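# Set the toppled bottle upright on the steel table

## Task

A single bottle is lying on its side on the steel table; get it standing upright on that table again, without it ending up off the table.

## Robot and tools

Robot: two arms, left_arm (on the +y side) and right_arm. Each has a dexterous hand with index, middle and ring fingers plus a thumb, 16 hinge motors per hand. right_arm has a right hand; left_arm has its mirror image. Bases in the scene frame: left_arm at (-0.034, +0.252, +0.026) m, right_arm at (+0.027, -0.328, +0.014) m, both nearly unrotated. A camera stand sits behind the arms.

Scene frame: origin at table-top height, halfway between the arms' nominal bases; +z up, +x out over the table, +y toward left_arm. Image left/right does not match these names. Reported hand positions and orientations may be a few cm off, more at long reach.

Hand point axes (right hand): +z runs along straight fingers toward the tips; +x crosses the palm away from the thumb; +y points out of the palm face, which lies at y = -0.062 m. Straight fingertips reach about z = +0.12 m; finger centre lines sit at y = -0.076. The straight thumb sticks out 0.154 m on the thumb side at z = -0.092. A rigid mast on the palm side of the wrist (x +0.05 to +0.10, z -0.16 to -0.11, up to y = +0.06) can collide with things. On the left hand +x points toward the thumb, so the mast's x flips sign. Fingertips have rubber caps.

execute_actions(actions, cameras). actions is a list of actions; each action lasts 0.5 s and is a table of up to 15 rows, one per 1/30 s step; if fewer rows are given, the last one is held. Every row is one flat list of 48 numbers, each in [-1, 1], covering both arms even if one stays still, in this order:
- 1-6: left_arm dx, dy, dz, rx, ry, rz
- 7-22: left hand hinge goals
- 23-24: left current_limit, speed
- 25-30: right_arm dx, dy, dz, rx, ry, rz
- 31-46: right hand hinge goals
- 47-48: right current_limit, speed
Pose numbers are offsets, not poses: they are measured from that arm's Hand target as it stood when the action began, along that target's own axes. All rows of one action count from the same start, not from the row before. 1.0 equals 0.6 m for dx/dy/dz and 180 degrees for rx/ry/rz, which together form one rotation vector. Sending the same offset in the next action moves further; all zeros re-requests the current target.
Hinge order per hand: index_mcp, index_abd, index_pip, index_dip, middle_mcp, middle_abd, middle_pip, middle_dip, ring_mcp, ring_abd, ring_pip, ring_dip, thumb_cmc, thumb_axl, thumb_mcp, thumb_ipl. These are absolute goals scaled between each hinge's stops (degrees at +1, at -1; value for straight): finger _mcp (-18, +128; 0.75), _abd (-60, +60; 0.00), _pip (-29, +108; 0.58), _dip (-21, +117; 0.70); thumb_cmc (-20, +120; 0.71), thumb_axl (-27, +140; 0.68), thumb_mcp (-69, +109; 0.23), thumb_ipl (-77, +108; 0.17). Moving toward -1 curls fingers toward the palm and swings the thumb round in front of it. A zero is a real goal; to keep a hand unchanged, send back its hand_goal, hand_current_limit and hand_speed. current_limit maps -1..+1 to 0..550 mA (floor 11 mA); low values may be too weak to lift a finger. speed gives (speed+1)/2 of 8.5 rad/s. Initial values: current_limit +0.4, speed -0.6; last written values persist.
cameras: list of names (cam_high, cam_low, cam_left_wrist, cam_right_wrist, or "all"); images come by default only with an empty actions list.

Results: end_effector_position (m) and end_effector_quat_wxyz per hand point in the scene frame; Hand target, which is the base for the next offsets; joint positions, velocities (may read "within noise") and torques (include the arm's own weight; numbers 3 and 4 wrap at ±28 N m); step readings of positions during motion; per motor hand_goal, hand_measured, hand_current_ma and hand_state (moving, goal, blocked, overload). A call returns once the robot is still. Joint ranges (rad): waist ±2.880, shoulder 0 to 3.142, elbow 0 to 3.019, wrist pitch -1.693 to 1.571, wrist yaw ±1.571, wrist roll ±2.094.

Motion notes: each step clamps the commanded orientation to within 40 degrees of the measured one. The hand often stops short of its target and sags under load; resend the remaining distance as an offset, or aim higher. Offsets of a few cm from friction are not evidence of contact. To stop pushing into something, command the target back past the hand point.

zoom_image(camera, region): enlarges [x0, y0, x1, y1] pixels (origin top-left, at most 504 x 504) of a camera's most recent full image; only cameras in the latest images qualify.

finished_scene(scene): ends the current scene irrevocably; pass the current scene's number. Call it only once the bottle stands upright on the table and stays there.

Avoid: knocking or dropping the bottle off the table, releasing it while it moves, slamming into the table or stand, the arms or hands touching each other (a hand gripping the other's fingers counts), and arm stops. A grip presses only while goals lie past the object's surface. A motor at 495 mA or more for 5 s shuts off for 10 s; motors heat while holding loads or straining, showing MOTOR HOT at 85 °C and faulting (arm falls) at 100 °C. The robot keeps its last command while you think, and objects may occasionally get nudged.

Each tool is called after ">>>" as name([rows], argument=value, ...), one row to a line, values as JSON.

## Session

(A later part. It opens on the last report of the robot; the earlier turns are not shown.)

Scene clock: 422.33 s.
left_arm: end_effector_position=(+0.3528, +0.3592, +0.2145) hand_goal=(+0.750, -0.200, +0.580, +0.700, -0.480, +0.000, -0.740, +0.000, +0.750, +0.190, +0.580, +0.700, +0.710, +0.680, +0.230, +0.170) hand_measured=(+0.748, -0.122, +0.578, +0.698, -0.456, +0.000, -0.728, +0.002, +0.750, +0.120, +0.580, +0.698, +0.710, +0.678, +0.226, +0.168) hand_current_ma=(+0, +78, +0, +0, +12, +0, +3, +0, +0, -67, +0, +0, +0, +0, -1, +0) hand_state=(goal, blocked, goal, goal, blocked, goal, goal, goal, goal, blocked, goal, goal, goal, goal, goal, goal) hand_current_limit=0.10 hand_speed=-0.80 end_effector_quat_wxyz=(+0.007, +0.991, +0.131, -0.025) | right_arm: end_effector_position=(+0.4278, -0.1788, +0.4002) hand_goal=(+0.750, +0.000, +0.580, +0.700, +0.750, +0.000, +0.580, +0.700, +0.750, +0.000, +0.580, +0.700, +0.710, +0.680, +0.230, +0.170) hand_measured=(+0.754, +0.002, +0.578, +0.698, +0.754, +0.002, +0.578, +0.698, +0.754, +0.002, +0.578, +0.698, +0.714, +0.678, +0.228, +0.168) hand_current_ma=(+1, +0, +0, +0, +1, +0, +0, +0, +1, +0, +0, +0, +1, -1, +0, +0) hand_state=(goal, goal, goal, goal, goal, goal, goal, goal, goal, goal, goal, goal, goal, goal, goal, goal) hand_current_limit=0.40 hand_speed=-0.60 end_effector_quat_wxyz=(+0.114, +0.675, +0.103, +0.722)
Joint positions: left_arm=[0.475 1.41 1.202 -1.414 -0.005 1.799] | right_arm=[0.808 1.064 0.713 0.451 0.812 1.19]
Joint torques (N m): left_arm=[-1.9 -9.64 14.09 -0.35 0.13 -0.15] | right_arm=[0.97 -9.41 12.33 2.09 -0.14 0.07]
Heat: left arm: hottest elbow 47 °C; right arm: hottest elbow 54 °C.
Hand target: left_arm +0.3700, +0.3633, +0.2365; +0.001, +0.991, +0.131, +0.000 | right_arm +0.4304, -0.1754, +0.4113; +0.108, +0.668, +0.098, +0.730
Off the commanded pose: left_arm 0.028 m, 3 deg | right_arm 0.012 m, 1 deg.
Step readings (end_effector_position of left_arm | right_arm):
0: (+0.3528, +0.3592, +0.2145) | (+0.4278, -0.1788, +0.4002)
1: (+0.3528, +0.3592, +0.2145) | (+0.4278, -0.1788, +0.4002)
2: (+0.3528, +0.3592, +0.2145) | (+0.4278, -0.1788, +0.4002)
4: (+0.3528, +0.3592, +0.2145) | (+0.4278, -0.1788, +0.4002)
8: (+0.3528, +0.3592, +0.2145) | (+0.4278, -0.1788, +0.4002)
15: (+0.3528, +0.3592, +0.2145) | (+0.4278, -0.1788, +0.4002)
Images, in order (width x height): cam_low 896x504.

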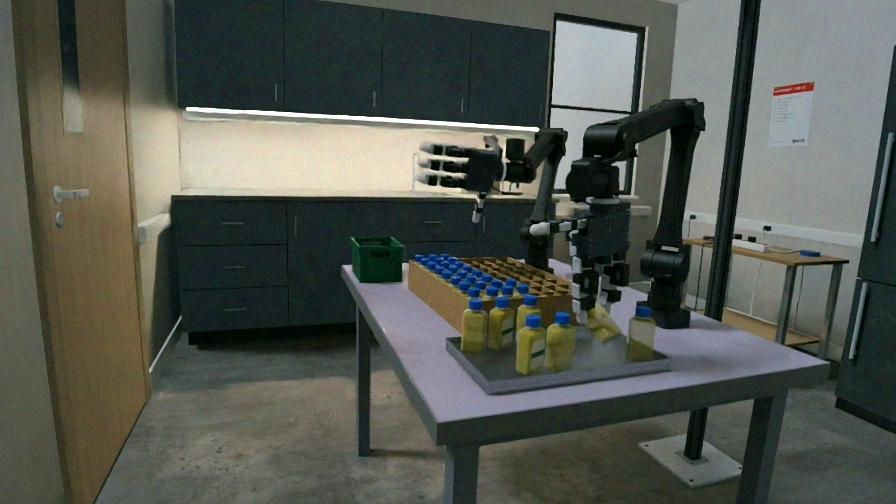

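>>> execute_actions([
  [[0,0,0,0,0,0,0.75,-0.4,0.58,0.7,-0.6,0,-0.74,0,0.75,0.4,0.58,0.7,0.71,0.68,0.23,0.17,0.5,-0.8,0,0,0,0,0,0,0.75,0,0.58,0.7,0.75,0,0.58,0.7,0.75,0,0.58,0.7,0.71,0.68,0.23,0.17,0.4,-0.6]],
  [[0.0082,-0.0604,0.012,-0.037,0,0,0.58,-0.4,0.58,0.7,-0.6,0,-0.74,0,0.58,0.4,0.58,0.7,0.71,0.68,0.23,0.17,0.5,-0.85,0,0,0,0,0,0,0.75,0,0.58,0.7,0.75,0,0.58,0.7,0.75,0,0.58,0.7,0.71,0.68,0.23,0.17,0.4,-0.6]],
  [[0.0082,-0.0614,0.0049,-0.037,0,0,0.41,-0.4,0.58,0.7,-0.6,0,-0.74,0,0.41,0.4,0.58,0.7,0.71,0.68,0.23,0.17,0.5,-0.85,0,0,0,0,0,0,0.75,0,0.58,0.7,0.75,0,0.58,0.7,0.75,0,0.58,0.7,0.71,0.68,0.23,0.17,0.4,-0.6]],
], cameras=["cam_high","cam_low","cam_left_wrist"])

>>> zoom_image(camera="cam_low", region=[530, 200, 690, 380])

>>> zoom_image(camera="cam_high", region=[420, 80, 560, 200])

Scene clock: 457.07 s.
left_arm: end_effector_position=(+0.3492, +0.4300, +0.2002) hand_goal=(+0.410, -0.400, +0.580, +0.700, -0.600, +0.000, -0.740, +0.000, +0.410, +0.400, +0.580, +0.700, +0.710, +0.680, +0.230, +0.170) hand_measured=(+0.430, -0.124, +0.584, +0.700, -0.468, +0.000, -0.722, -0.002, +0.442, +0.128, +0.586, +0.700, +0.712, +0.678, +0.226, +0.168) hand_current_ma=(+9, +412, +0, +0, +308, +0, +7, +0, +22, -412, +1, +0, +0, +0, -1, +0) hand_state=(blocked, blocked, goal, goal, blocked, goal, goal, goal, blocked, blocked, goal, goal, goal, goal, goal, goal) hand_current_limit=0.50 hand_speed=-0.85 end_effector_quat_wxyz=(+0.116, +0.983, +0.143, -0.004) | right_arm: end_effector_position=(+0.4278, -0.1788, +0.4002) hand_goal=(+0.750, +0.000, +0.580, +0.700, +0.750, +0.000, +0.580, +0.700, +0.750, +0.000, +0.580, +0.700, +0.710, +0.680, +0.230, +0.170) hand_measured=(+0.754, +0.002, +0.578, +0.698, +0.754, +0.002, +0.578, +0.698, +0.754, +0.002, +0.578, +0.698, +0.714, +0.678, +0.228, +0.168) hand_current_ma=(+1, +0, +0, +0, +1, +0, +0, +0, +1, +0, +0, +0, +1, -1, +0, +0) hand_state=(goal, goal, goal, goal, goal, goal, goal, goal, goal, goal, goal, goal, goal, goal, goal, goal) hand_current_limit=0.40 hand_speed=-0.60 end_effector_quat_wxyz=(+0.114, +0.675, +0.103, +0.722)
Joint positions: left_arm=[0.703 1.564 1.268 -1.41 0.19 2.014] | right_arm=[0.808 1.064 0.713 0.451 0.812 1.19]
Joint torques (N m): left_arm=[-1.44 -11.11 13.7 -0.73 0.85 0.14] | right_arm=[1.03 -9.23 12.37 2.1 -0.14 0.08]
Heat: left arm: hottest elbow 50 °C; right arm: hottest elbow 54 °C.
Hand target: left_arm +0.3607, +0.4358, +0.2220; +0.115, +0.985, +0.130, +0.015 | right_arm +0.4304, -0.1754, +0.4113; +0.108, +0.668, +0.098, +0.730
Off the commanded pose: left_arm 0.025 m, 3 deg | right_arm 0.012 m, 1 deg.
Step readings (end_effector_position of left_arm | right_arm):
0: (+0.3528, +0.3592, +0.2145) | (+0.4278, -0.1788, +0.4002)
1: (+0.3528, +0.3592, +0.2145) | (+0.4278, -0.1788, +0.4002)
2: (+0.3528, +0.3592, +0.2145) | (+0.4278, -0.1788, +0.4002)
4: (+0.3528, +0.3592, +0.2145) | (+0.4278, -0.1788, +0.4002)
8: (+0.3528, +0.3592, +0.2145) | (+0.4278, -0.1788, +0.4002)
15: (+0.3528, +0.3592, +0.2145) | (+0.4278, -0.1788, +0.4002)
16: (+0.3529, +0.3590, +0.2147) | (+0.4278, -0.1788, +0.4002)
17: (+0.3535, +0.3580, +0.2155) | (+0.4278, -0.1788, +0.4002)
19: (+0.3549, +0.3590, +0.2182) | (+0.4278, -0.1788, +0.4002)
23: (+0.3516, +0.3804, +0.2122) | (+0.4278, -0.1788, +0.4002)
30: (+0.3501, +0.3929, +0.2043) | (+0.4278, -0.1788, +0.4002)
31: (+0.3505, +0.3924, +0.2051) | (+0.4278, -0.1788, +0.4002)
32: (+0.3510, +0.3932, +0.2070) | (+0.4278, -0.1788, +0.4002)
34: (+0.3530, +0.3961, +0.2115) | (+0.4278, -0.1788, +0.4002)
38: (+0.3538, +0.4188, +0.2062) | (+0.4278, -0.1788, +0.4002)
45: (+0.3486, +0.4299, +0.1975) | (+0.4278, -0.1788, +0.4002)
Images, in order (width x height): cam_high 896x504, cam_low 896x504, cam_left_wrist 896x504.

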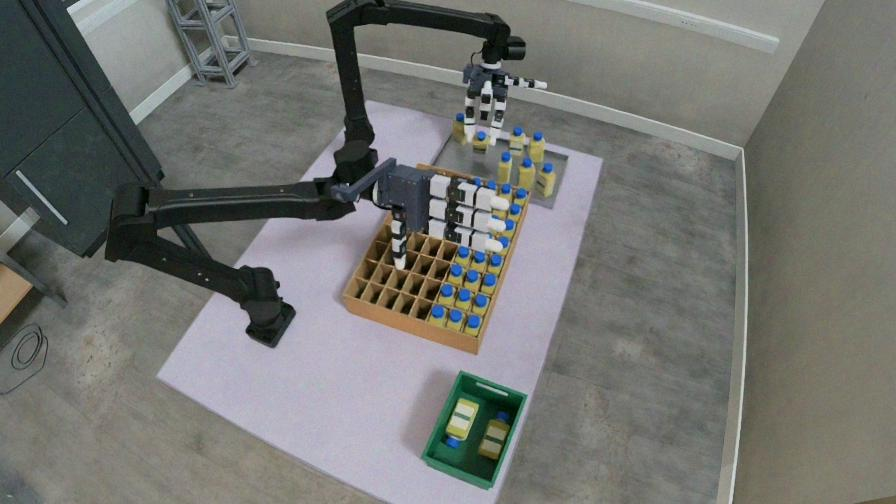

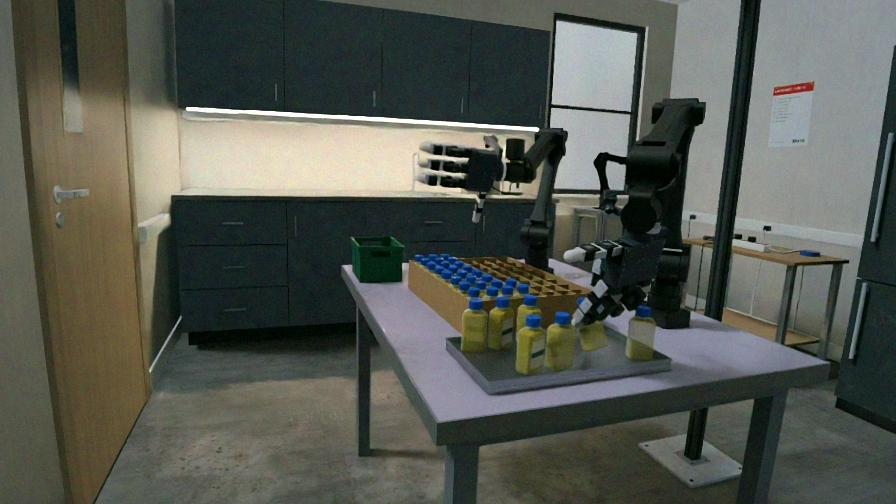

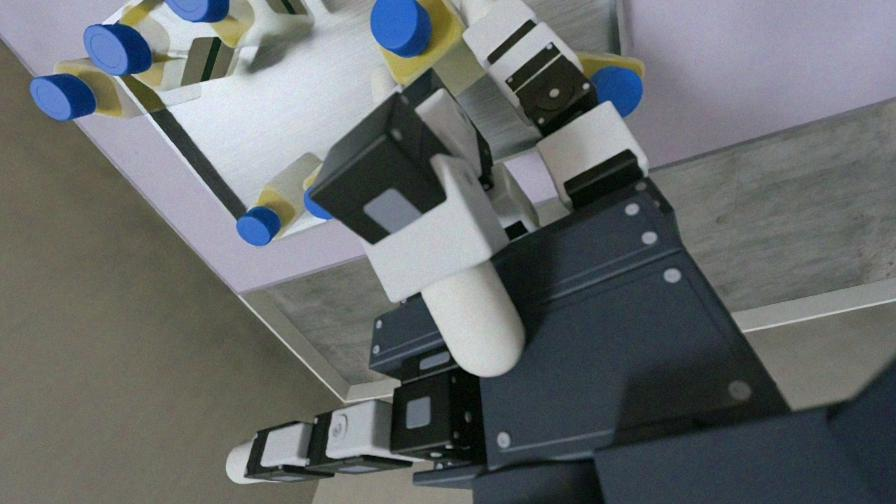

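Scaled by 2.800 from the camera's 896x504 image, which has a finer 1280x720 frame.

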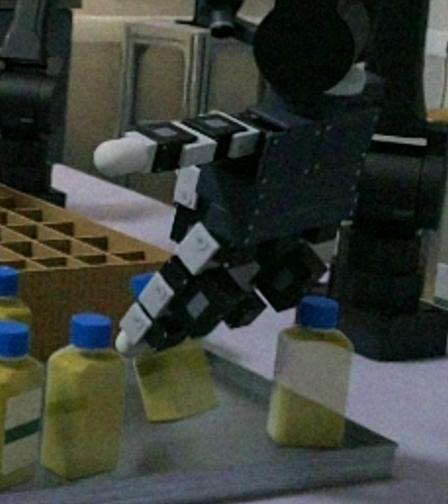

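Scaled by 3.600 from the camera's 896x504 image, which has a finer 1280x720 frame.

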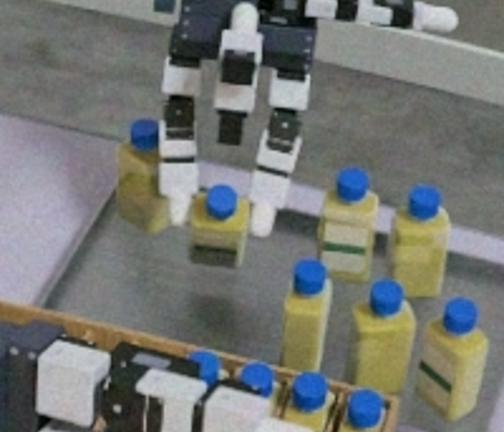

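>>> execute_actions([
  [[0.0,-0.0616,-0.0022,-0.037,0,0,0.26,-0.4,0.58,0.7,-0.46,0,-0.74,0,0.25,0.4,0.58,0.7,0.71,0.68,0.23,0.17,0.5,-0.85,0,0,0,0,0,0,0.75,0,0.58,0.7,0.75,0,0.58,0.7,0.75,0,0.58,0.7,0.71,0.68,0.23,0.17,0.4,-0.6]],
], cameras=["cam_high","cam_low","cam_left_wrist"])

>>> zoom_image(camera="cam_low", region=[530, 200, 690, 380])

>>> zoom_image(camera="cam_high", region=[420, 80, 560, 200])

Scene clock: 469.57 s.
left_arm: end_effector_position=(+0.3411, +0.4636, +0.1945) hand_goal=(+0.260, -0.400, +0.580, +0.700, -0.460, +0.000, -0.740, +0.000, +0.250, +0.400, +0.580, +0.700, +0.710, +0.680, +0.230, +0.170) hand_measured=(+0.288, -0.124, +0.586, +0.700, -0.452, +0.000, -0.730, +0.000, +0.296, +0.128, +0.588, +0.702, +0.712, +0.678, +0.226, +0.168) hand_current_ma=(+17, +413, +1, +0, +2, +0, +2, +0, +42, -412, +2, +0, +0, +0, -1, +0) hand_state=(blocked, blocked, goal, goal, goal, goal, goal, goal, blocked, blocked, goal, goal, goal, goal, goal, goal) hand_current_limit=0.50 hand_speed=-0.85 end_effector_quat_wxyz=(+0.159, +0.972, +0.172, +0.000) | right_arm: end_effector_position=(+0.4278, -0.1788, +0.4002) hand_goal=(+0.750, +0.000, +0.580, +0.700, +0.750, +0.000, +0.580, +0.700, +0.750, +0.000, +0.580, +0.700, +0.710, +0.680, +0.230, +0.170) hand_measured=(+0.754, +0.002, +0.578, +0.698, +0.754, +0.002, +0.578, +0.698, +0.754, +0.002, +0.578, +0.698, +0.714, +0.678, +0.228, +0.168) hand_current_ma=(+1, +0, +0, +0, +1, +0, +0, +0, +1, +0, +0, +0, +1, -1, +0, +0) hand_state=(goal, goal, goal, goal, goal, goal, goal, goal, goal, goal, goal, goal, goal, goal, goal, goal) hand_current_limit=0.40 hand_speed=-0.60 end_effector_quat_wxyz=(+0.114, +0.675, +0.103, +0.722)
Joint positions: left_arm=[0.798 1.631 1.302 -1.436 0.255 2.059] | right_arm=[0.808 1.064 0.713 0.451 0.812 1.19]
Joint torques (N m): left_arm=[-1.38 -11.69 13.29 -0.91 1 0.17] | right_arm=[0.97 -9.17 12.31 2.06 -0.14 0.07]
Heat: left arm: hottest elbow 51 °C; right arm: hottest elbow 55 °C.
Hand target: left_arm +0.3513, +0.4707, +0.2147; +0.173, +0.976, +0.129, +0.023 | right_arm +0.4304, -0.1754, +0.4113; +0.108, +0.668, +0.098, +0.730
Off the commanded pose: left_arm 0.024 m, 6 deg | right_arm 0.012 m, 1 deg.
joint sent to its limit (left arm) — joint 6 (wrist roll), upper limit. The joint targets are off in orientation, not in position.
Step readings (end_effector_position of left_arm | right_arm):
0: (+0.3492, +0.4300, +0.2002) | (+0.4278, -0.1788, +0.4002)
1: (+0.3494, +0.4296, +0.2004) | (+0.4278, -0.1788, +0.4002)
2: (+0.3492, +0.4303, +0.2014) | (+0.4278, -0.1788, +0.4002)
4: (+0.3503, +0.4343, +0.2040) | (+0.4278, -0.1788, +0.4002)
8: (+0.3468, +0.4529, +0.1991) | (+0.4278, -0.1788, +0.4002)
15: (+0.3404, +0.4630, +0.1923) | (+0.4278, -0.1788, +0.4002)
Images, in order (width x height): cam_high 896x504, cam_low 896x504, cam_left_wrist 896x504.

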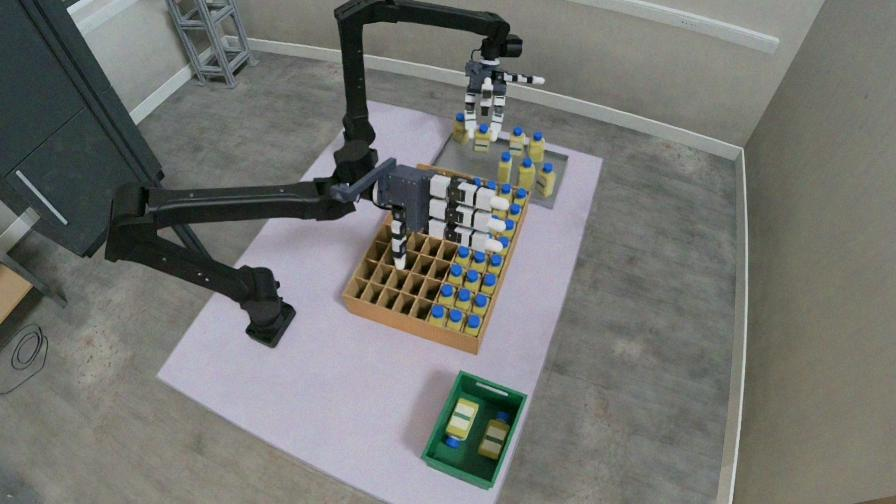

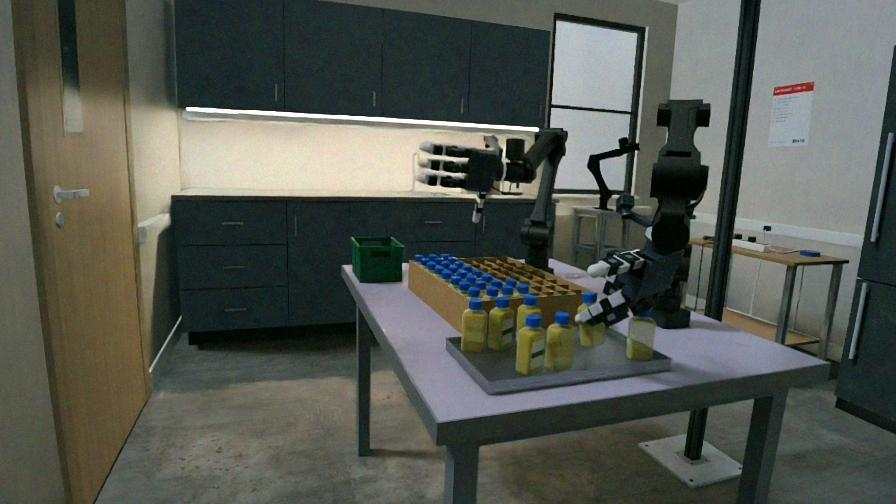

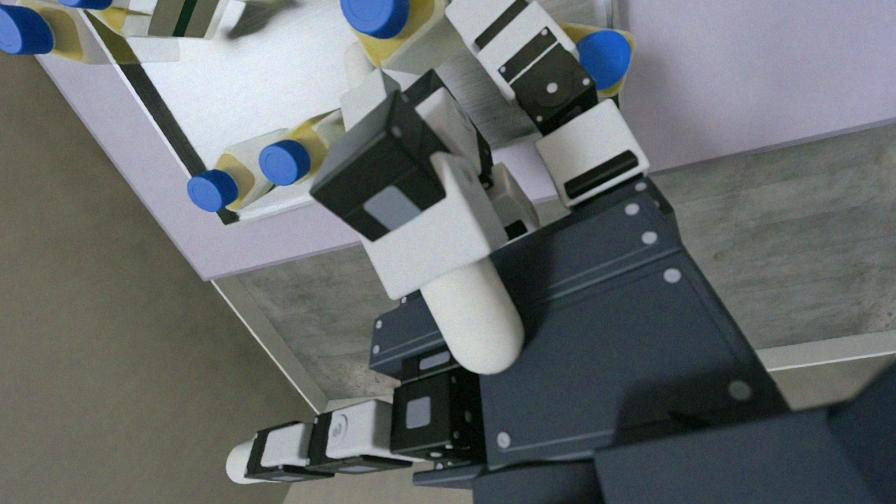

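Scaled by 2.800 from the camera's 896x504 image, which has a finer 1280x720 frame.

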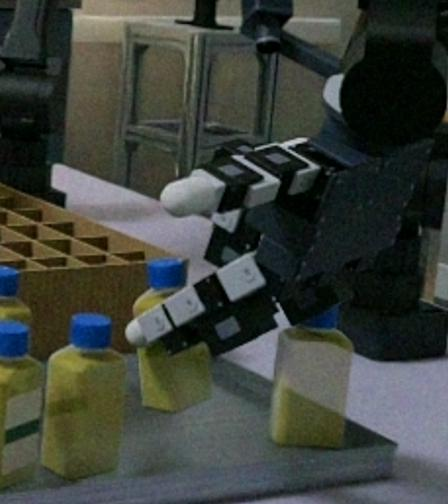

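Scaled by 3.600 from the camera's 896x504 image, which has a finer 1280x720 frame.

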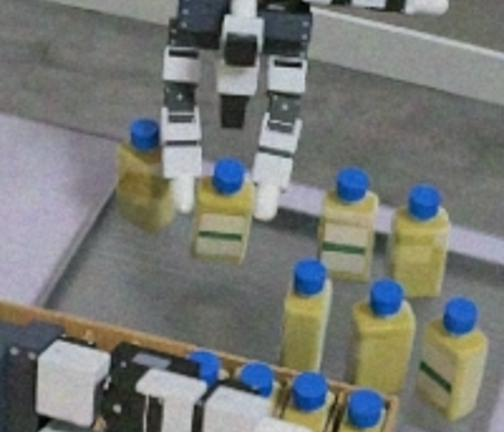

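>>> execute_actions([
  [[0.039,0.014,0.0046,0,0,0,0.13,-0.4,0.58,0.7,-0.46,0,-0.74,0,0.12,0.4,0.58,0.7,0.71,0.68,0.23,0.17,0.5,-0.85,0,0,0,0,0,0,0.75,0,0.58,0.7,0.75,0,0.58,0.7,0.75,0,0.58,0.7,0.71,0.68,0.23,0.17,0.4,-0.6]],
], cameras=["cam_high","cam_low","cam_left_wrist"])

>>> zoom_image(camera="cam_low", region=[530, 200, 690, 380])

>>> zoom_image(camera="cam_high", region=[420, 80, 560, 200])

Scene clock: 485.83 s.
left_arm: end_effector_position=(+0.3640, +0.4642, +0.1965) hand_goal=(+0.130, -0.400, +0.580, +0.700, -0.460, +0.000, -0.740, +0.000, +0.120, +0.400, +0.580, +0.700, +0.710, +0.680, +0.230, +0.170) hand_measured=(+0.160, -0.124, +0.586, +0.702, -0.452, +0.000, -0.730, +0.000, +0.170, +0.128, +0.590, +0.704, +0.712, +0.678, +0.226, +0.168) hand_current_ma=(+20, +413, +1, +0, +2, +0, +2, +0, +48, -412, +2, +0, +0, +0, -1, +0) hand_state=(blocked, blocked, goal, goal, goal, goal, goal, goal, blocked, blocked, goal, goal, goal, goal, goal, goal) hand_current_limit=0.50 hand_speed=-0.85 end_effector_quat_wxyz=(+0.166, +0.974, +0.157, +0.006) | right_arm: end_effector_position=(+0.4278, -0.1788, +0.4002) hand_goal=(+0.750, +0.000, +0.580, +0.700, +0.750, +0.000, +0.580, +0.700, +0.750, +0.000, +0.580, +0.700, +0.710, +0.680, +0.230, +0.170) hand_measured=(+0.754, +0.002, +0.578, +0.698, +0.754, +0.002, +0.578, +0.698, +0.754, +0.002, +0.578, +0.698, +0.714, +0.678, +0.228, +0.168) hand_current_ma=(+1, +0, +0, +0, +1, +0, +0, +0, +1, +0, +0, +0, +1, -1, +0, +0) hand_state=(goal, goal, goal, goal, goal, goal, goal, goal, goal, goal, goal, goal, goal, goal, goal, goal) hand_current_limit=0.40 hand_speed=-0.60 end_effector_quat_wxyz=(+0.114, +0.675, +0.103, +0.722)
Joint positions: left_arm=[0.767 1.678 1.361 -1.443 0.276 2.06] | right_arm=[0.808 1.064 0.713 0.451 0.812 1.19]
Joint torques (N m): left_arm=[-1.79 -12.1 13.52 -0.91 0.99 0.16] | right_arm=[1.08 -9.29 12.33 2.06 -0.13 0.07]
Heat: left arm: hottest elbow 51 °C; right arm: hottest elbow 55 °C.
Hand target: left_arm +0.3762, +0.4683, +0.2150; +0.172, +0.976, +0.129, +0.023 | right_arm +0.4304, -0.1754, +0.4113; +0.108, +0.668, +0.098, +0.730
Off the commanded pose: left_arm 0.023 m, 4 deg | right_arm 0.012 m, 1 deg.
joint sent to its limit (left arm) — joint 6 (wrist roll), upper limit. The joint targets still meet the commanded pose.
Step readings (end_effector_position of left_arm | right_arm):
0: (+0.3411, +0.4636, +0.1945) | (+0.4278, -0.1788, +0.4002)
1: (+0.3414, +0.4636, +0.1946) | (+0.4278, -0.1788, +0.4002)
2: (+0.3422, +0.4639, +0.1952) | (+0.4278, -0.1788, +0.4002)
4: (+0.3469, +0.4647, +0.1967) | (+0.4278, -0.1788, +0.4002)
8: (+0.3593, +0.4675, +0.1979) | (+0.4278, -0.1788, +0.4002)
15: (+0.3636, +0.4656, +0.1964) | (+0.4278, -0.1788, +0.4002)
Images, in order (width x height): cam_high 896x504, cam_low 896x504, cam_left_wrist 896x504.

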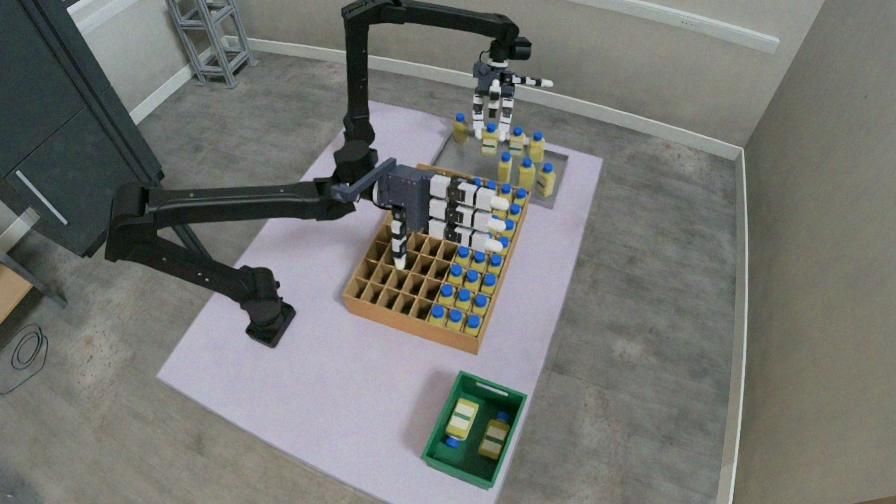

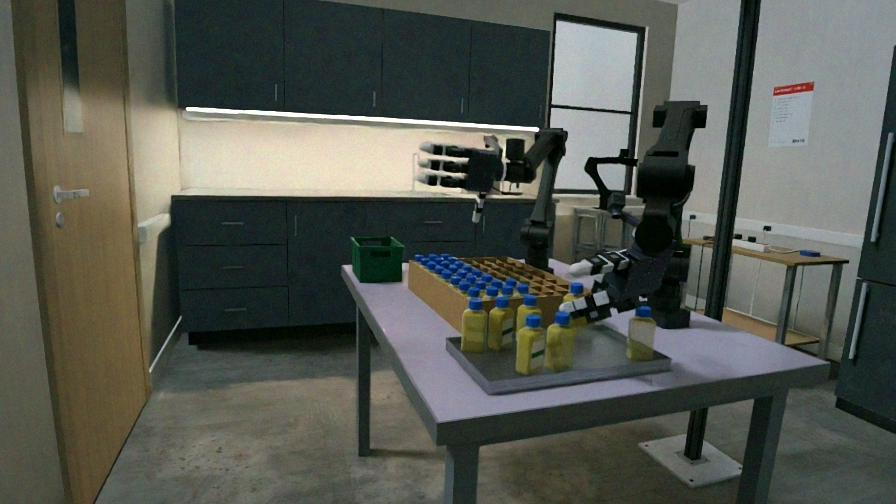

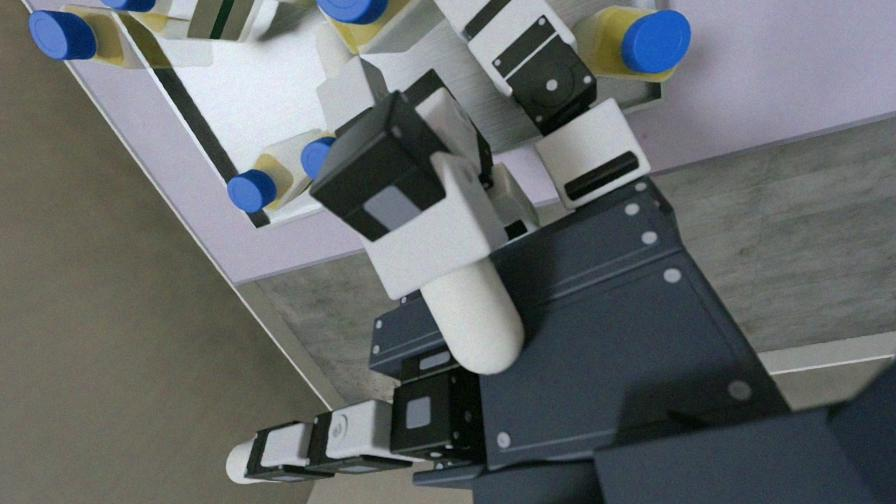

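Scaled by 2.800 from the camera's 896x504 image, which has a finer 1280x720 frame.

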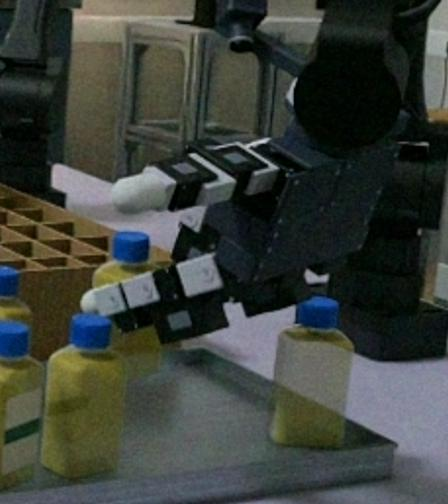

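Scaled by 3.600 from the camera's 896x504 image, which has a finer 1280x720 frame.

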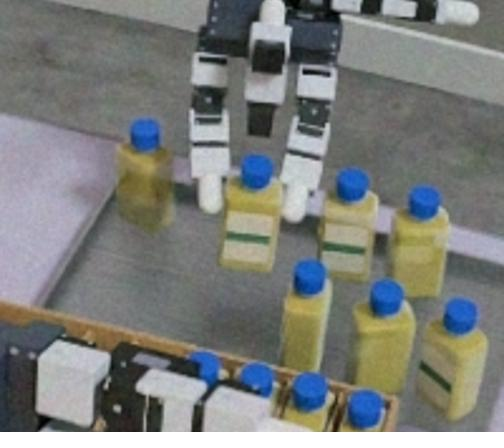

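>>> execute_actions([
  [[0.002,-0.0161,0.0473,0,0,0,0.08,-0.4,0.58,0.7,-0.46,0,-0.74,0,0.07,0.4,0.58,0.7,0.71,0.68,0.23,0.17,0.5,-0.85,0,0,0,0,0,0,0.75,0,0.58,0.7,0.75,0,0.58,0.7,0.75,0,0.58,0.7,0.71,0.68,0.23,0.17,0.4,-0.6]],
  [[0.0015,-0.0107,0.0316,0,0,0,0.08,-0.4,0.58,0.7,-0.46,0,-0.74,0,0.07,0.4,0.58,0.7,0.71,0.68,0.23,0.17,0.5,-0.85,0,0,0,0,0,0,0.75,0,0.58,0.7,0.75,0,0.58,0.7,0.75,0,0.58,0.7,0.71,0.68,0.23,0.17,0.4,-0.6]],
], cameras=["cam_high","cam_low","cam_left_wrist"])

>>> zoom_image(camera="cam_low", region=[530, 200, 690, 380])

>>> zoom_image(camera="cam_high", region=[420, 80, 560, 200])

Scene clock: 507.37 s.
left_arm: end_effector_position=(+0.3731, +0.4732, +0.1674) hand_goal=(+0.080, -0.400, +0.580, +0.700, -0.460, +0.000, -0.740, +0.000, +0.070, +0.400, +0.580, +0.700, +0.710, +0.680, +0.230, +0.170) hand_measured=(+0.090, -0.124, +0.586, +0.702, -0.452, +0.000, -0.730, +0.000, +0.118, +0.128, +0.590, +0.704, +0.712, +0.678, +0.226, +0.168) hand_current_ma=(+2, +413, +1, +0, +2, +0, +2, +0, +48, -412, +2, +0, +0, +0, -1, +0) hand_state=(goal, blocked, goal, goal, goal, goal, goal, goal, blocked, blocked, goal, goal, goal, goal, goal, goal) hand_current_limit=0.50 hand_speed=-0.85 end_effector_quat_wxyz=(+0.160, +0.976, +0.147, +0.017) | right_arm: end_effector_position=(+0.4278, -0.1788, +0.4002) hand_goal=(+0.750, +0.000, +0.580, +0.700, +0.750, +0.000, +0.580, +0.700, +0.750, +0.000, +0.580, +0.700, +0.710, +0.680, +0.230, +0.170) hand_measured=(+0.754, +0.002, +0.578, +0.698, +0.754, +0.002, +0.578, +0.698, +0.754, +0.002, +0.578, +0.698, +0.714, +0.678, +0.228, +0.168) hand_current_ma=(+1, +0, +0, +0, +1, +0, +0, +0, +1, +0, +0, +0, +1, -1, +0, +0) hand_state=(goal, goal, goal, goal, goal, goal, goal, goal, goal, goal, goal, goal, goal, goal, goal, goal) hand_current_limit=0.40 hand_speed=-0.60 end_effector_quat_wxyz=(+0.114, +0.675, +0.103, +0.722)
Joint positions: left_arm=[0.767 1.726 1.347 -1.357 0.278 2.079] | right_arm=[0.808 1.064 0.713 0.451 0.812 1.19]
Joint torques (N m): left_arm=[-2.14 -12.4 7.95 0.46 1.02 0.1] | right_arm=[1.03 -9.17 12.34 2.09 -0.14 0.07]
Heat: left arm: hottest elbow 55 °C; right arm: hottest elbow 55 °C.
Hand target: left_arm +0.3785, +0.4677, +0.1650; +0.173, +0.976, +0.129, +0.022 | right_arm +0.4304, -0.1754, +0.4113; +0.108, +0.668, +0.098, +0.730
Off the commanded pose: left_arm 0.008 m, 3 deg | right_arm 0.012 m, 1 deg.
joint sent to its limit (left arm) — joint 6 (wrist roll), upper limit. The joint targets still meet the commanded pose.
Step readings (end_effector_position of left_arm | right_arm):
0: (+0.3640, +0.4642, +0.1965) | (+0.4278, -0.1788, +0.4002)
1: (+0.3638, +0.4639, +0.1964) | (+0.4278, -0.1788, +0.4002)
2: (+0.3640, +0.4642, +0.1960) | (+0.4278, -0.1788, +0.4002)
4: (+0.3653, +0.4655, +0.1937) | (+0.4278, -0.1788, +0.4002)
8: (+0.3691, +0.4693, +0.1855) | (+0.4278, -0.1788, +0.4002)
15: (+0.3707, +0.4708, +0.1803) | (+0.4278, -0.1788, +0.4002)
16: (+0.3709, +0.4711, +0.1802) | (+0.4278, -0.1788, +0.4002)
17: (+0.3715, +0.4717, +0.1798) | (+0.4278, -0.1788, +0.4002)
19: (+0.3734, +0.4736, +0.1783) | (+0.4278, -0.1788, +0.4002)
23: (+0.3748, +0.4750, +0.1720) | (+0.4278, -0.1788, +0.4002)
30: (+0.3730, +0.4730, +0.1675) | (+0.4278, -0.1788, +0.4002)
Images, in order (width x height): cam_high 896x504, cam_low 896x504, cam_left_wrist 896x504.

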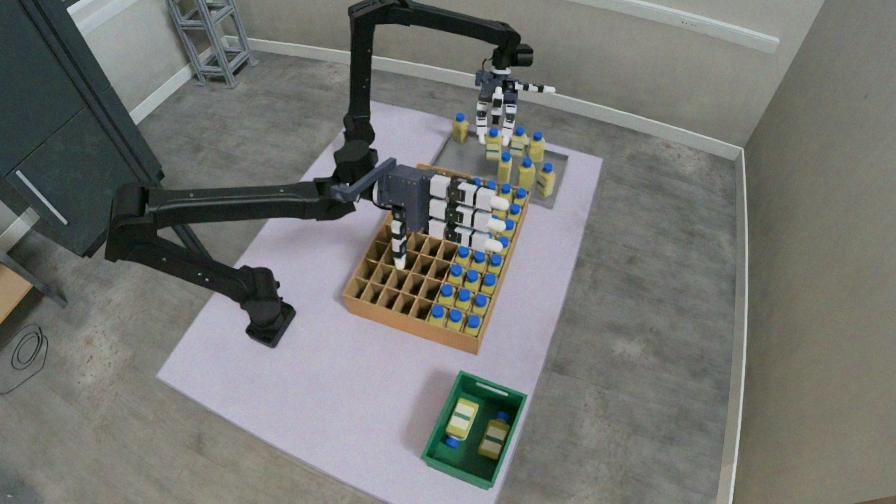

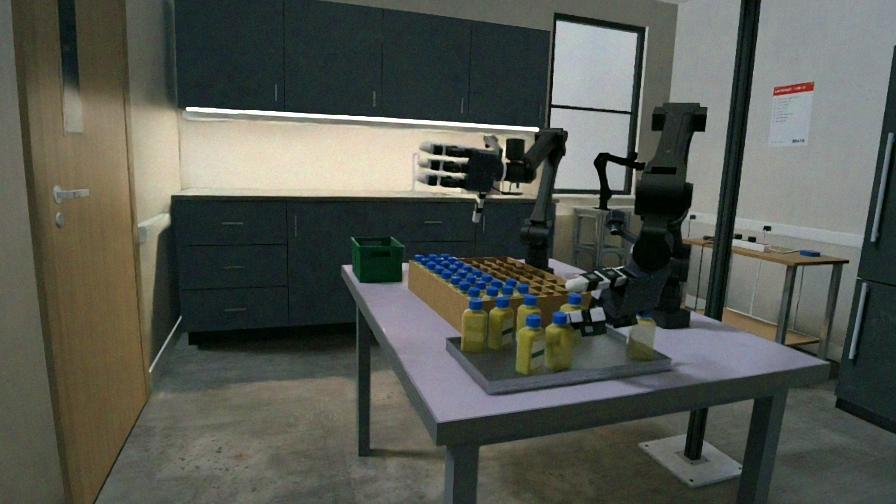

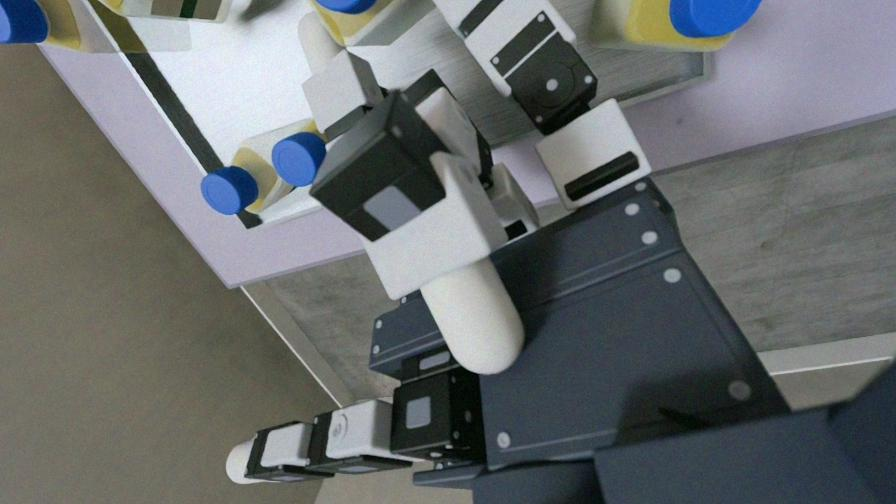

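Scaled by 2.800 from the camera's 896x504 image, which has a finer 1280x720 frame.

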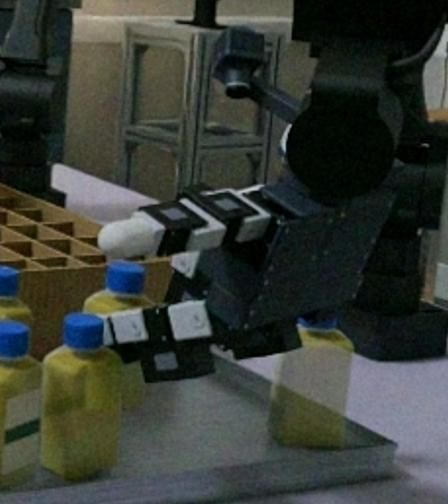

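Scaled by 3.600 from the camera's 896x504 image, which has a finer 1280x720 frame.

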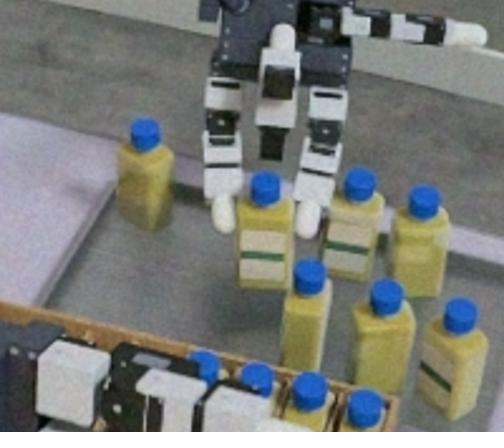

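>>> execute_actions([
  [[-0.0301,0.0086,0.0032,0,0,0,0.08,-0.4,0.58,0.7,-0.46,0,-0.74,0,0.07,0.4,0.58,0.7,0.71,0.68,0.23,0.17,0.5,-0.85,0,0,0,0,0,0,0.75,0,0.58,0.7,0.75,0,0.58,0.7,0.75,0,0.58,0.7,0.71,0.68,0.23,0.17,0.4,-0.6]],
], cameras=["cam_high","cam_low"])

>>> zoom_image(camera="cam_low", region=[500, 240, 690, 400])

>>> zoom_image(camera="cam_high", region=[420, 80, 560, 200])

Scene clock: 520.17 s.
left_arm: end_effector_position=(+0.3609, +0.4607, +0.1550) hand_goal=(+0.080, -0.400, +0.580, +0.700, -0.460, +0.000, -0.740, +0.000, +0.070, +0.400, +0.580, +0.700, +0.710, +0.680, +0.230, +0.170) hand_measured=(+0.092, -0.124, +0.586, +0.702, -0.452, +0.000, -0.730, +0.000, +0.118, +0.130, +0.592, +0.704, +0.712, +0.678, +0.226, +0.168) hand_current_ma=(+4, +413, +1, +0, +2, +0, +2, +0, +48, -412, +3, +0, +0, +0, -1, +0) hand_state=(goal, blocked, goal, goal, goal, goal, goal, goal, blocked, blocked, goal, goal, goal, goal, goal, goal) hand_current_limit=0.50 hand_speed=-0.85 end_effector_quat_wxyz=(+0.168, +0.974, +0.154, +0.006) | right_arm: end_effector_position=(+0.4278, -0.1788, +0.4002) hand_goal=(+0.750, +0.000, +0.580, +0.700, +0.750, +0.000, +0.580, +0.700, +0.750, +0.000, +0.580, +0.700, +0.710, +0.680, +0.230, +0.170) hand_measured=(+0.754, +0.002, +0.578, +0.698, +0.754, +0.002, +0.578, +0.698, +0.754, +0.002, +0.578, +0.698, +0.714, +0.678, +0.228, +0.168) hand_current_ma=(+1, +0, +0, +0, +1, +0, +0, +0, +1, +0, +0, +0, +1, -1, +0, +0) hand_state=(goal, goal, goal, goal, goal, goal, goal, goal, goal, goal, goal, goal, goal, goal, goal, goal) hand_current_limit=0.40 hand_speed=-0.60 end_effector_quat_wxyz=(+0.114, +0.675, +0.103, +0.722)
Joint positions: left_arm=[0.767 1.71 1.285 -1.339 0.278 2.066] | right_arm=[0.808 1.064 0.713 0.451 0.812 1.19]
Joint torques (N m): left_arm=[-1.61 -14.39 7.73 0.27 0.82 0.1] | right_arm=[1.08 -9.29 12.33 2.07 -0.14 0.07]
Heat: left arm: hottest elbow 52 °C; right arm: hottest elbow 55 °C.
Hand target: left_arm +0.3625, +0.4578, +0.1650; +0.172, +0.976, +0.129, +0.023 | right_arm +0.4304, -0.1754, +0.4113; +0.108, +0.668, +0.098, +0.730
Off the commanded pose: left_arm 0.011 m, 4 deg | right_arm 0.012 m, 1 deg.
joint sent to its limit (left arm) — joint 6 (wrist roll), upper limit. The joint targets still meet the commanded pose.
Step readings (end_effector_position of left_arm | right_arm):
0: (+0.3731, +0.4732, +0.1674) | (+0.4278, -0.1788, +0.4002)
1: (+0.3729, +0.4730, +0.1672) | (+0.4278, -0.1788, +0.4002)
2: (+0.3726, +0.4727, +0.1663) | (+0.4278, -0.1788, +0.4002)
4: (+0.3696, +0.4696, +0.1622) | (+0.4278, -0.1788, +0.4002)
8: (+0.3621, +0.4619, +0.1533) | (+0.4278, -0.1788, +0.4002)
15: (+0.3609, +0.4607, +0.1528) | (+0.4278, -0.1788, +0.4002)
Images, in order (width x height): cam_high 896x504, cam_low 896x504.

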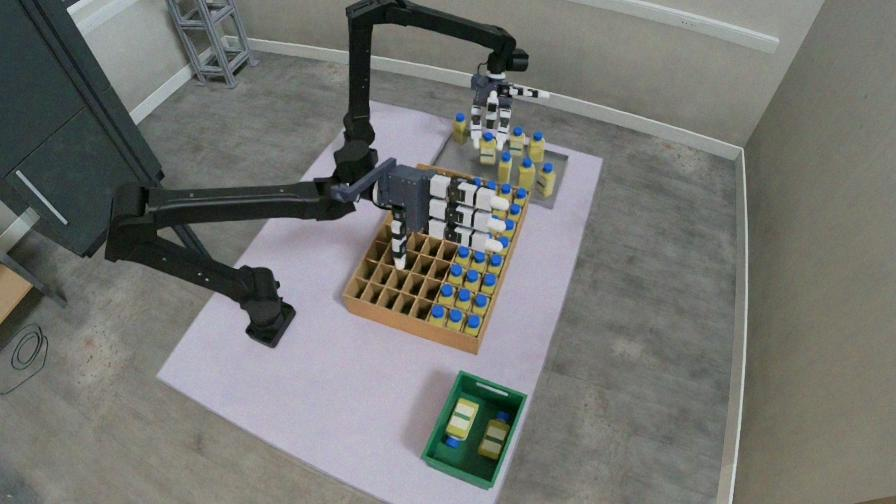

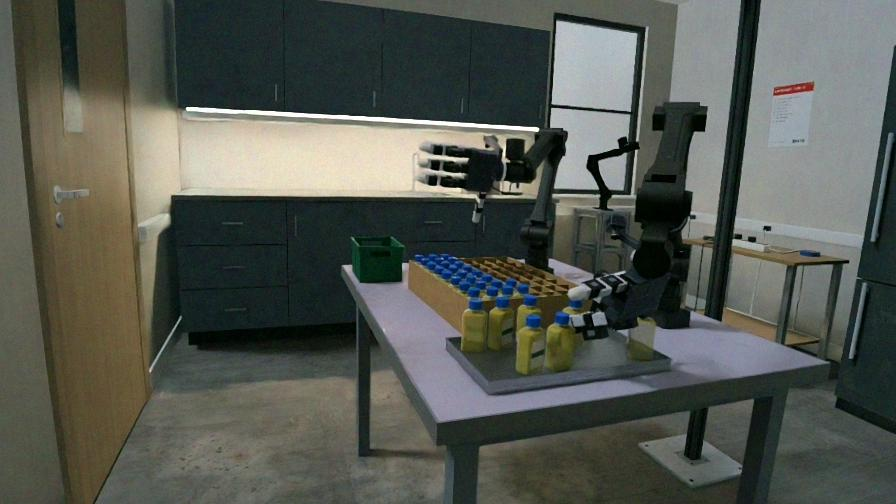

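Scaled by 2.653 from the camera's 896x504 image, which has a finer 1280x720 frame.

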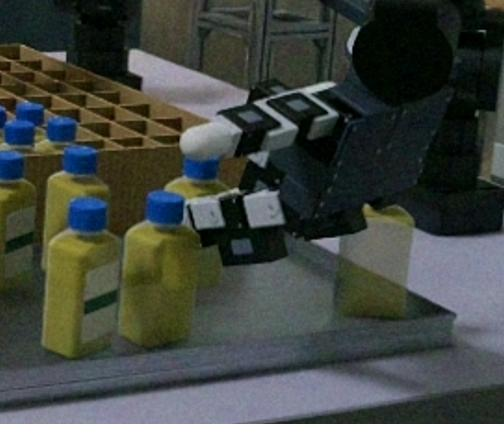

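Scaled by 3.600 from the camera's 896x504 image, which has a finer 1280x720 frame.

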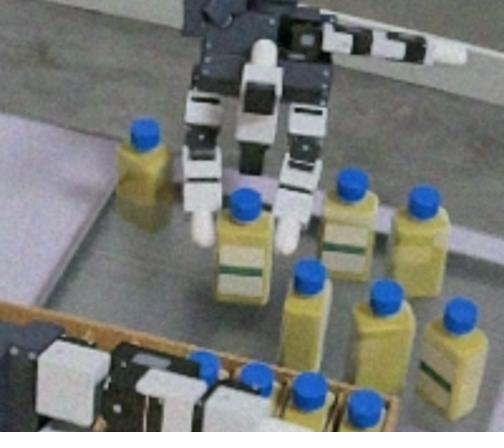

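>>> zoom_image(camera="cam_low", region=[540, 280, 620, 380])

>>> zoom_image(camera="cam_high", region=[450, 100, 530, 180])

Scaled by 5.040 from the camera's 896x504 image, which has a finer 1280x720 frame.

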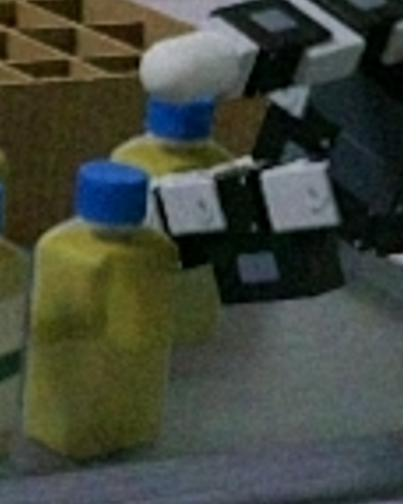

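Scaled by 6.300 from the camera's 896x504 image, which has a finer 1280x720 frame.

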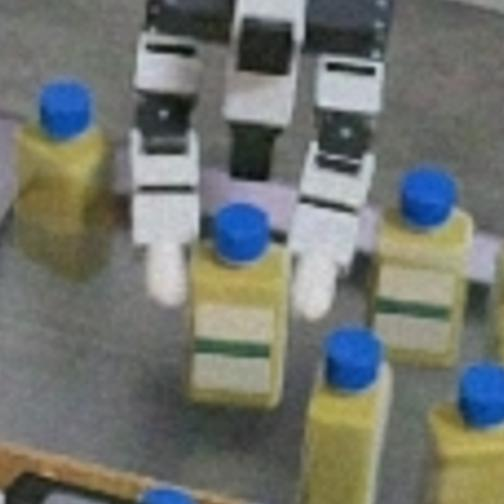

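>>> execute_actions([
  [[0,-0.0069,0.0188,0,0,0,0.07,-0.4,0.58,0.7,-0.46,0,-0.74,0,0.06,0.4,0.58,0.7,0.71,0.68,0.23,0.17,0.5,-0.85,0,0,0,0,0,0,0.75,0,0.58,0.7,0.75,0,0.58,0.7,0.75,0,0.58,0.7,0.71,0.68,0.23,0.17,0.4,-0.6]],
], cameras=["cam_high"])

>>> zoom_image(camera="cam_high", region=[450, 100, 530, 180])

Scene clock: 533.00 s.
left_arm: end_effector_position=(+0.3616, +0.4614, +0.1489) hand_goal=(+0.070, -0.400, +0.580, +0.700, -0.460, +0.000, -0.740, +0.000, +0.060, +0.400, +0.580, +0.700, +0.710, +0.680, +0.230, +0.170) hand_measured=(+0.092, -0.124, +0.586, +0.702, -0.452, +0.000, -0.730, +0.000, +0.116, +0.130, +0.592, +0.704, +0.712, +0.678, +0.226, +0.168) hand_current_ma=(+11, +413, +1, +0, +2, +0, +2, +0, +63, -412, +3, +0, +0, +0, -1, +0) hand_state=(blocked, blocked, goal, goal, goal, goal, goal, goal, blocked, blocked, goal, goal, goal, goal, goal, goal) hand_current_limit=0.50 hand_speed=-0.85 end_effector_quat_wxyz=(+0.163, +0.975, +0.153, +0.012) | right_arm: end_effector_position=(+0.4278, -0.1788, +0.4002) hand_goal=(+0.750, +0.000, +0.580, +0.700, +0.750, +0.000, +0.580, +0.700, +0.750, +0.000, +0.580, +0.700, +0.710, +0.680, +0.230, +0.170) hand_measured=(+0.754, +0.002, +0.578, +0.698, +0.754, +0.002, +0.578, +0.698, +0.754, +0.002, +0.578, +0.698, +0.714, +0.678, +0.228, +0.168) hand_current_ma=(+1, +0, +0, +0, +1, +0, +0, +0, +1, +0, +0, +0, +1, -1, +0, +0) hand_state=(goal, goal, goal, goal, goal, goal, goal, goal, goal, goal, goal, goal, goal, goal, goal, goal) hand_current_limit=0.40 hand_speed=-0.60 end_effector_quat_wxyz=(+0.114, +0.675, +0.103, +0.722)
Joint positions: left_arm=[0.767 1.71 1.27 -1.308 0.278 2.066] | right_arm=[0.808 1.064 0.713 0.451 0.812 1.19]
Joint torques (N m): left_arm=[-1.67 -13.33 7.49 0.31 0.84 0.09] | right_arm=[0.97 -9.05 12.34 2.07 -0.13 0.07]
Heat: left arm: hottest elbow 50 °C; right arm: hottest elbow 55 °C.
Hand target: left_arm +0.3625, +0.4578, +0.1529; +0.173, +0.976, +0.129, +0.022 | right_arm +0.4304, -0.1754, +0.4113; +0.108, +0.668, +0.098, +0.730
Off the commanded pose: left_arm 0.006 m, 3 deg | right_arm 0.012 m, 1 deg.
joint sent to its limit (left arm) — joint 6 (wrist roll), upper limit. The joint targets still meet the commanded pose.
Step readings (end_effector_position of left_arm | right_arm):
0: (+0.3609, +0.4607, +0.1550) | (+0.4278, -0.1788, +0.4002)
1: (+0.3609, +0.4607, +0.1550) | (+0.4278, -0.1788, +0.4002)
2: (+0.3612, +0.4610, +0.1546) | (+0.4278, -0.1788, +0.4002)
4: (+0.3619, +0.4617, +0.1529) | (+0.4278, -0.1788, +0.4002)
8: (+0.3615, +0.4613, +0.1498) | (+0.4278, -0.1788, +0.4002)
15: (+0.3614, +0.4612, +0.1489) | (+0.4278, -0.1788, +0.4002)
Images, in order (width x height): cam_high 896x504.

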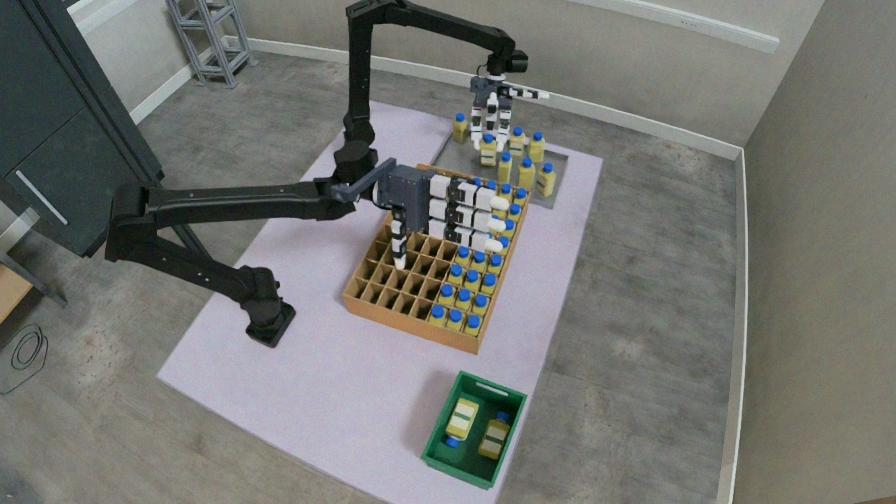

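Scaled by 6.300 from the camera's 896x504 image, which has a finer 1280x720 frame.

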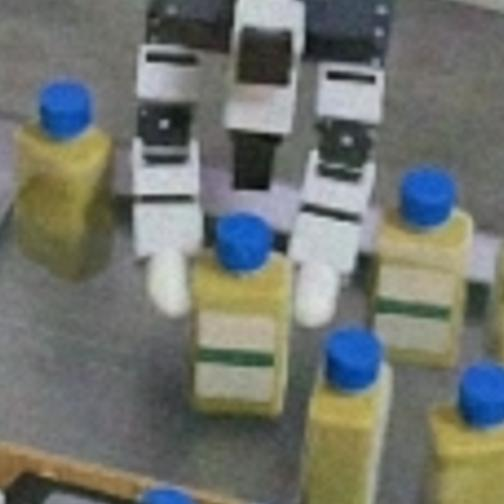

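>>> execute_actions([
  [[0,-0.0057,0.0156,0,0,0,0.07,-0.4,0.58,0.7,-0.46,0,-0.74,0,0.06,0.4,0.58,0.7,0.71,0.68,0.23,0.17,0.5,-0.85,0,0,0,0,0,0,0.75,0,0.58,0.7,0.75,0,0.58,0.7,0.75,0,0.58,0.7,0.71,0.68,0.23,0.17,0.4,-0.6]],
], cameras=[])

Scene clock: 536.97 s.
left_arm: end_effector_position=(+0.3621, +0.4619, +0.1447) hand_goal=(+0.070, -0.400, +0.580, +0.700, -0.460, +0.000, -0.740, +0.000, +0.060, +0.400, +0.580, +0.700, +0.710, +0.680, +0.230, +0.170) hand_measured=(+0.076, -0.124, +0.582, +0.702, -0.452, +0.000, -0.730, +0.000, +0.092, +0.130, +0.592, +0.704, +0.712, +0.678, +0.226, +0.168) hand_current_ma=(+1, +412, +0, +0, +2, +0, +2, +0, +21, -412, +3, +0, +0, +0, -1, +0) hand_state=(goal, blocked, goal, goal, goal, goal, goal, goal, blocked, blocked, goal, goal, goal, goal, goal, goal) hand_current_limit=0.50 hand_speed=-0.85 end_effector_quat_wxyz=(+0.160, +0.975, +0.153, +0.016) | right_arm: end_effector_position=(+0.4278, -0.1788, +0.4002) hand_goal=(+0.750, +0.000, +0.580, +0.700, +0.750, +0.000, +0.580, +0.700, +0.750, +0.000, +0.580, +0.700, +0.710, +0.680, +0.230, +0.170) hand_measured=(+0.754, +0.002, +0.578, +0.698, +0.754, +0.002, +0.578, +0.698, +0.754, +0.002, +0.578, +0.698, +0.714, +0.678, +0.228, +0.168) hand_current_ma=(+1, +0, +0, +0, +1, +0, +0, +0, +1, +0, +0, +0, +1, -1, +0, +0) hand_state=(goal, goal, goal, goal, goal, goal, goal, goal, goal, goal, goal, goal, goal, goal, goal, goal) hand_current_limit=0.40 hand_speed=-0.60 end_effector_quat_wxyz=(+0.114, +0.675, +0.103, +0.722)
Joint positions: left_arm=[0.767 1.71 1.26 -1.287 0.278 2.066] | right_arm=[0.808 1.064 0.713 0.451 0.812 1.19]
Joint torques (N m): left_arm=[-1.67 -12.34 7.16 0.4 0.85 0.09] | right_arm=[1.03 -9.17 12.34 2.07 -0.14 0.07]
Heat: left arm: hottest elbow 50 °C; right arm: hottest elbow 55 °C.
Hand target: left_arm +0.3625, +0.4578, +0.1430; +0.173, +0.976, +0.129, +0.023 | right_arm +0.4304, -0.1754, +0.4113; +0.108, +0.668, +0.098, +0.730
Off the commanded pose: left_arm 0.004 m, 3 deg | right_arm 0.012 m, 1 deg.
joint sent to its limit (left arm) — joint 6 (wrist roll), upper limit. The joint targets still meet the commanded pose.
Step readings (end_effector_position of left_arm | right_arm):
0: (+0.3616, +0.4614, +0.1489) | (+0.4278, -0.1788, +0.4002)
1: (+0.3616, +0.4614, +0.1489) | (+0.4278, -0.1788, +0.4002)
2: (+0.3618, +0.4616, +0.1485) | (+0.4278, -0.1788, +0.4002)
4: (+0.3621, +0.4619, +0.1470) | (+0.4278, -0.1788, +0.4002)
8: (+0.3620, +0.4618, +0.1453) | (+0.4278, -0.1788, +0.4002)
15: (+0.3621, +0.4619, +0.1447) | (+0.4278, -0.1788, +0.4002)
No camera images: "cameras" was empty.


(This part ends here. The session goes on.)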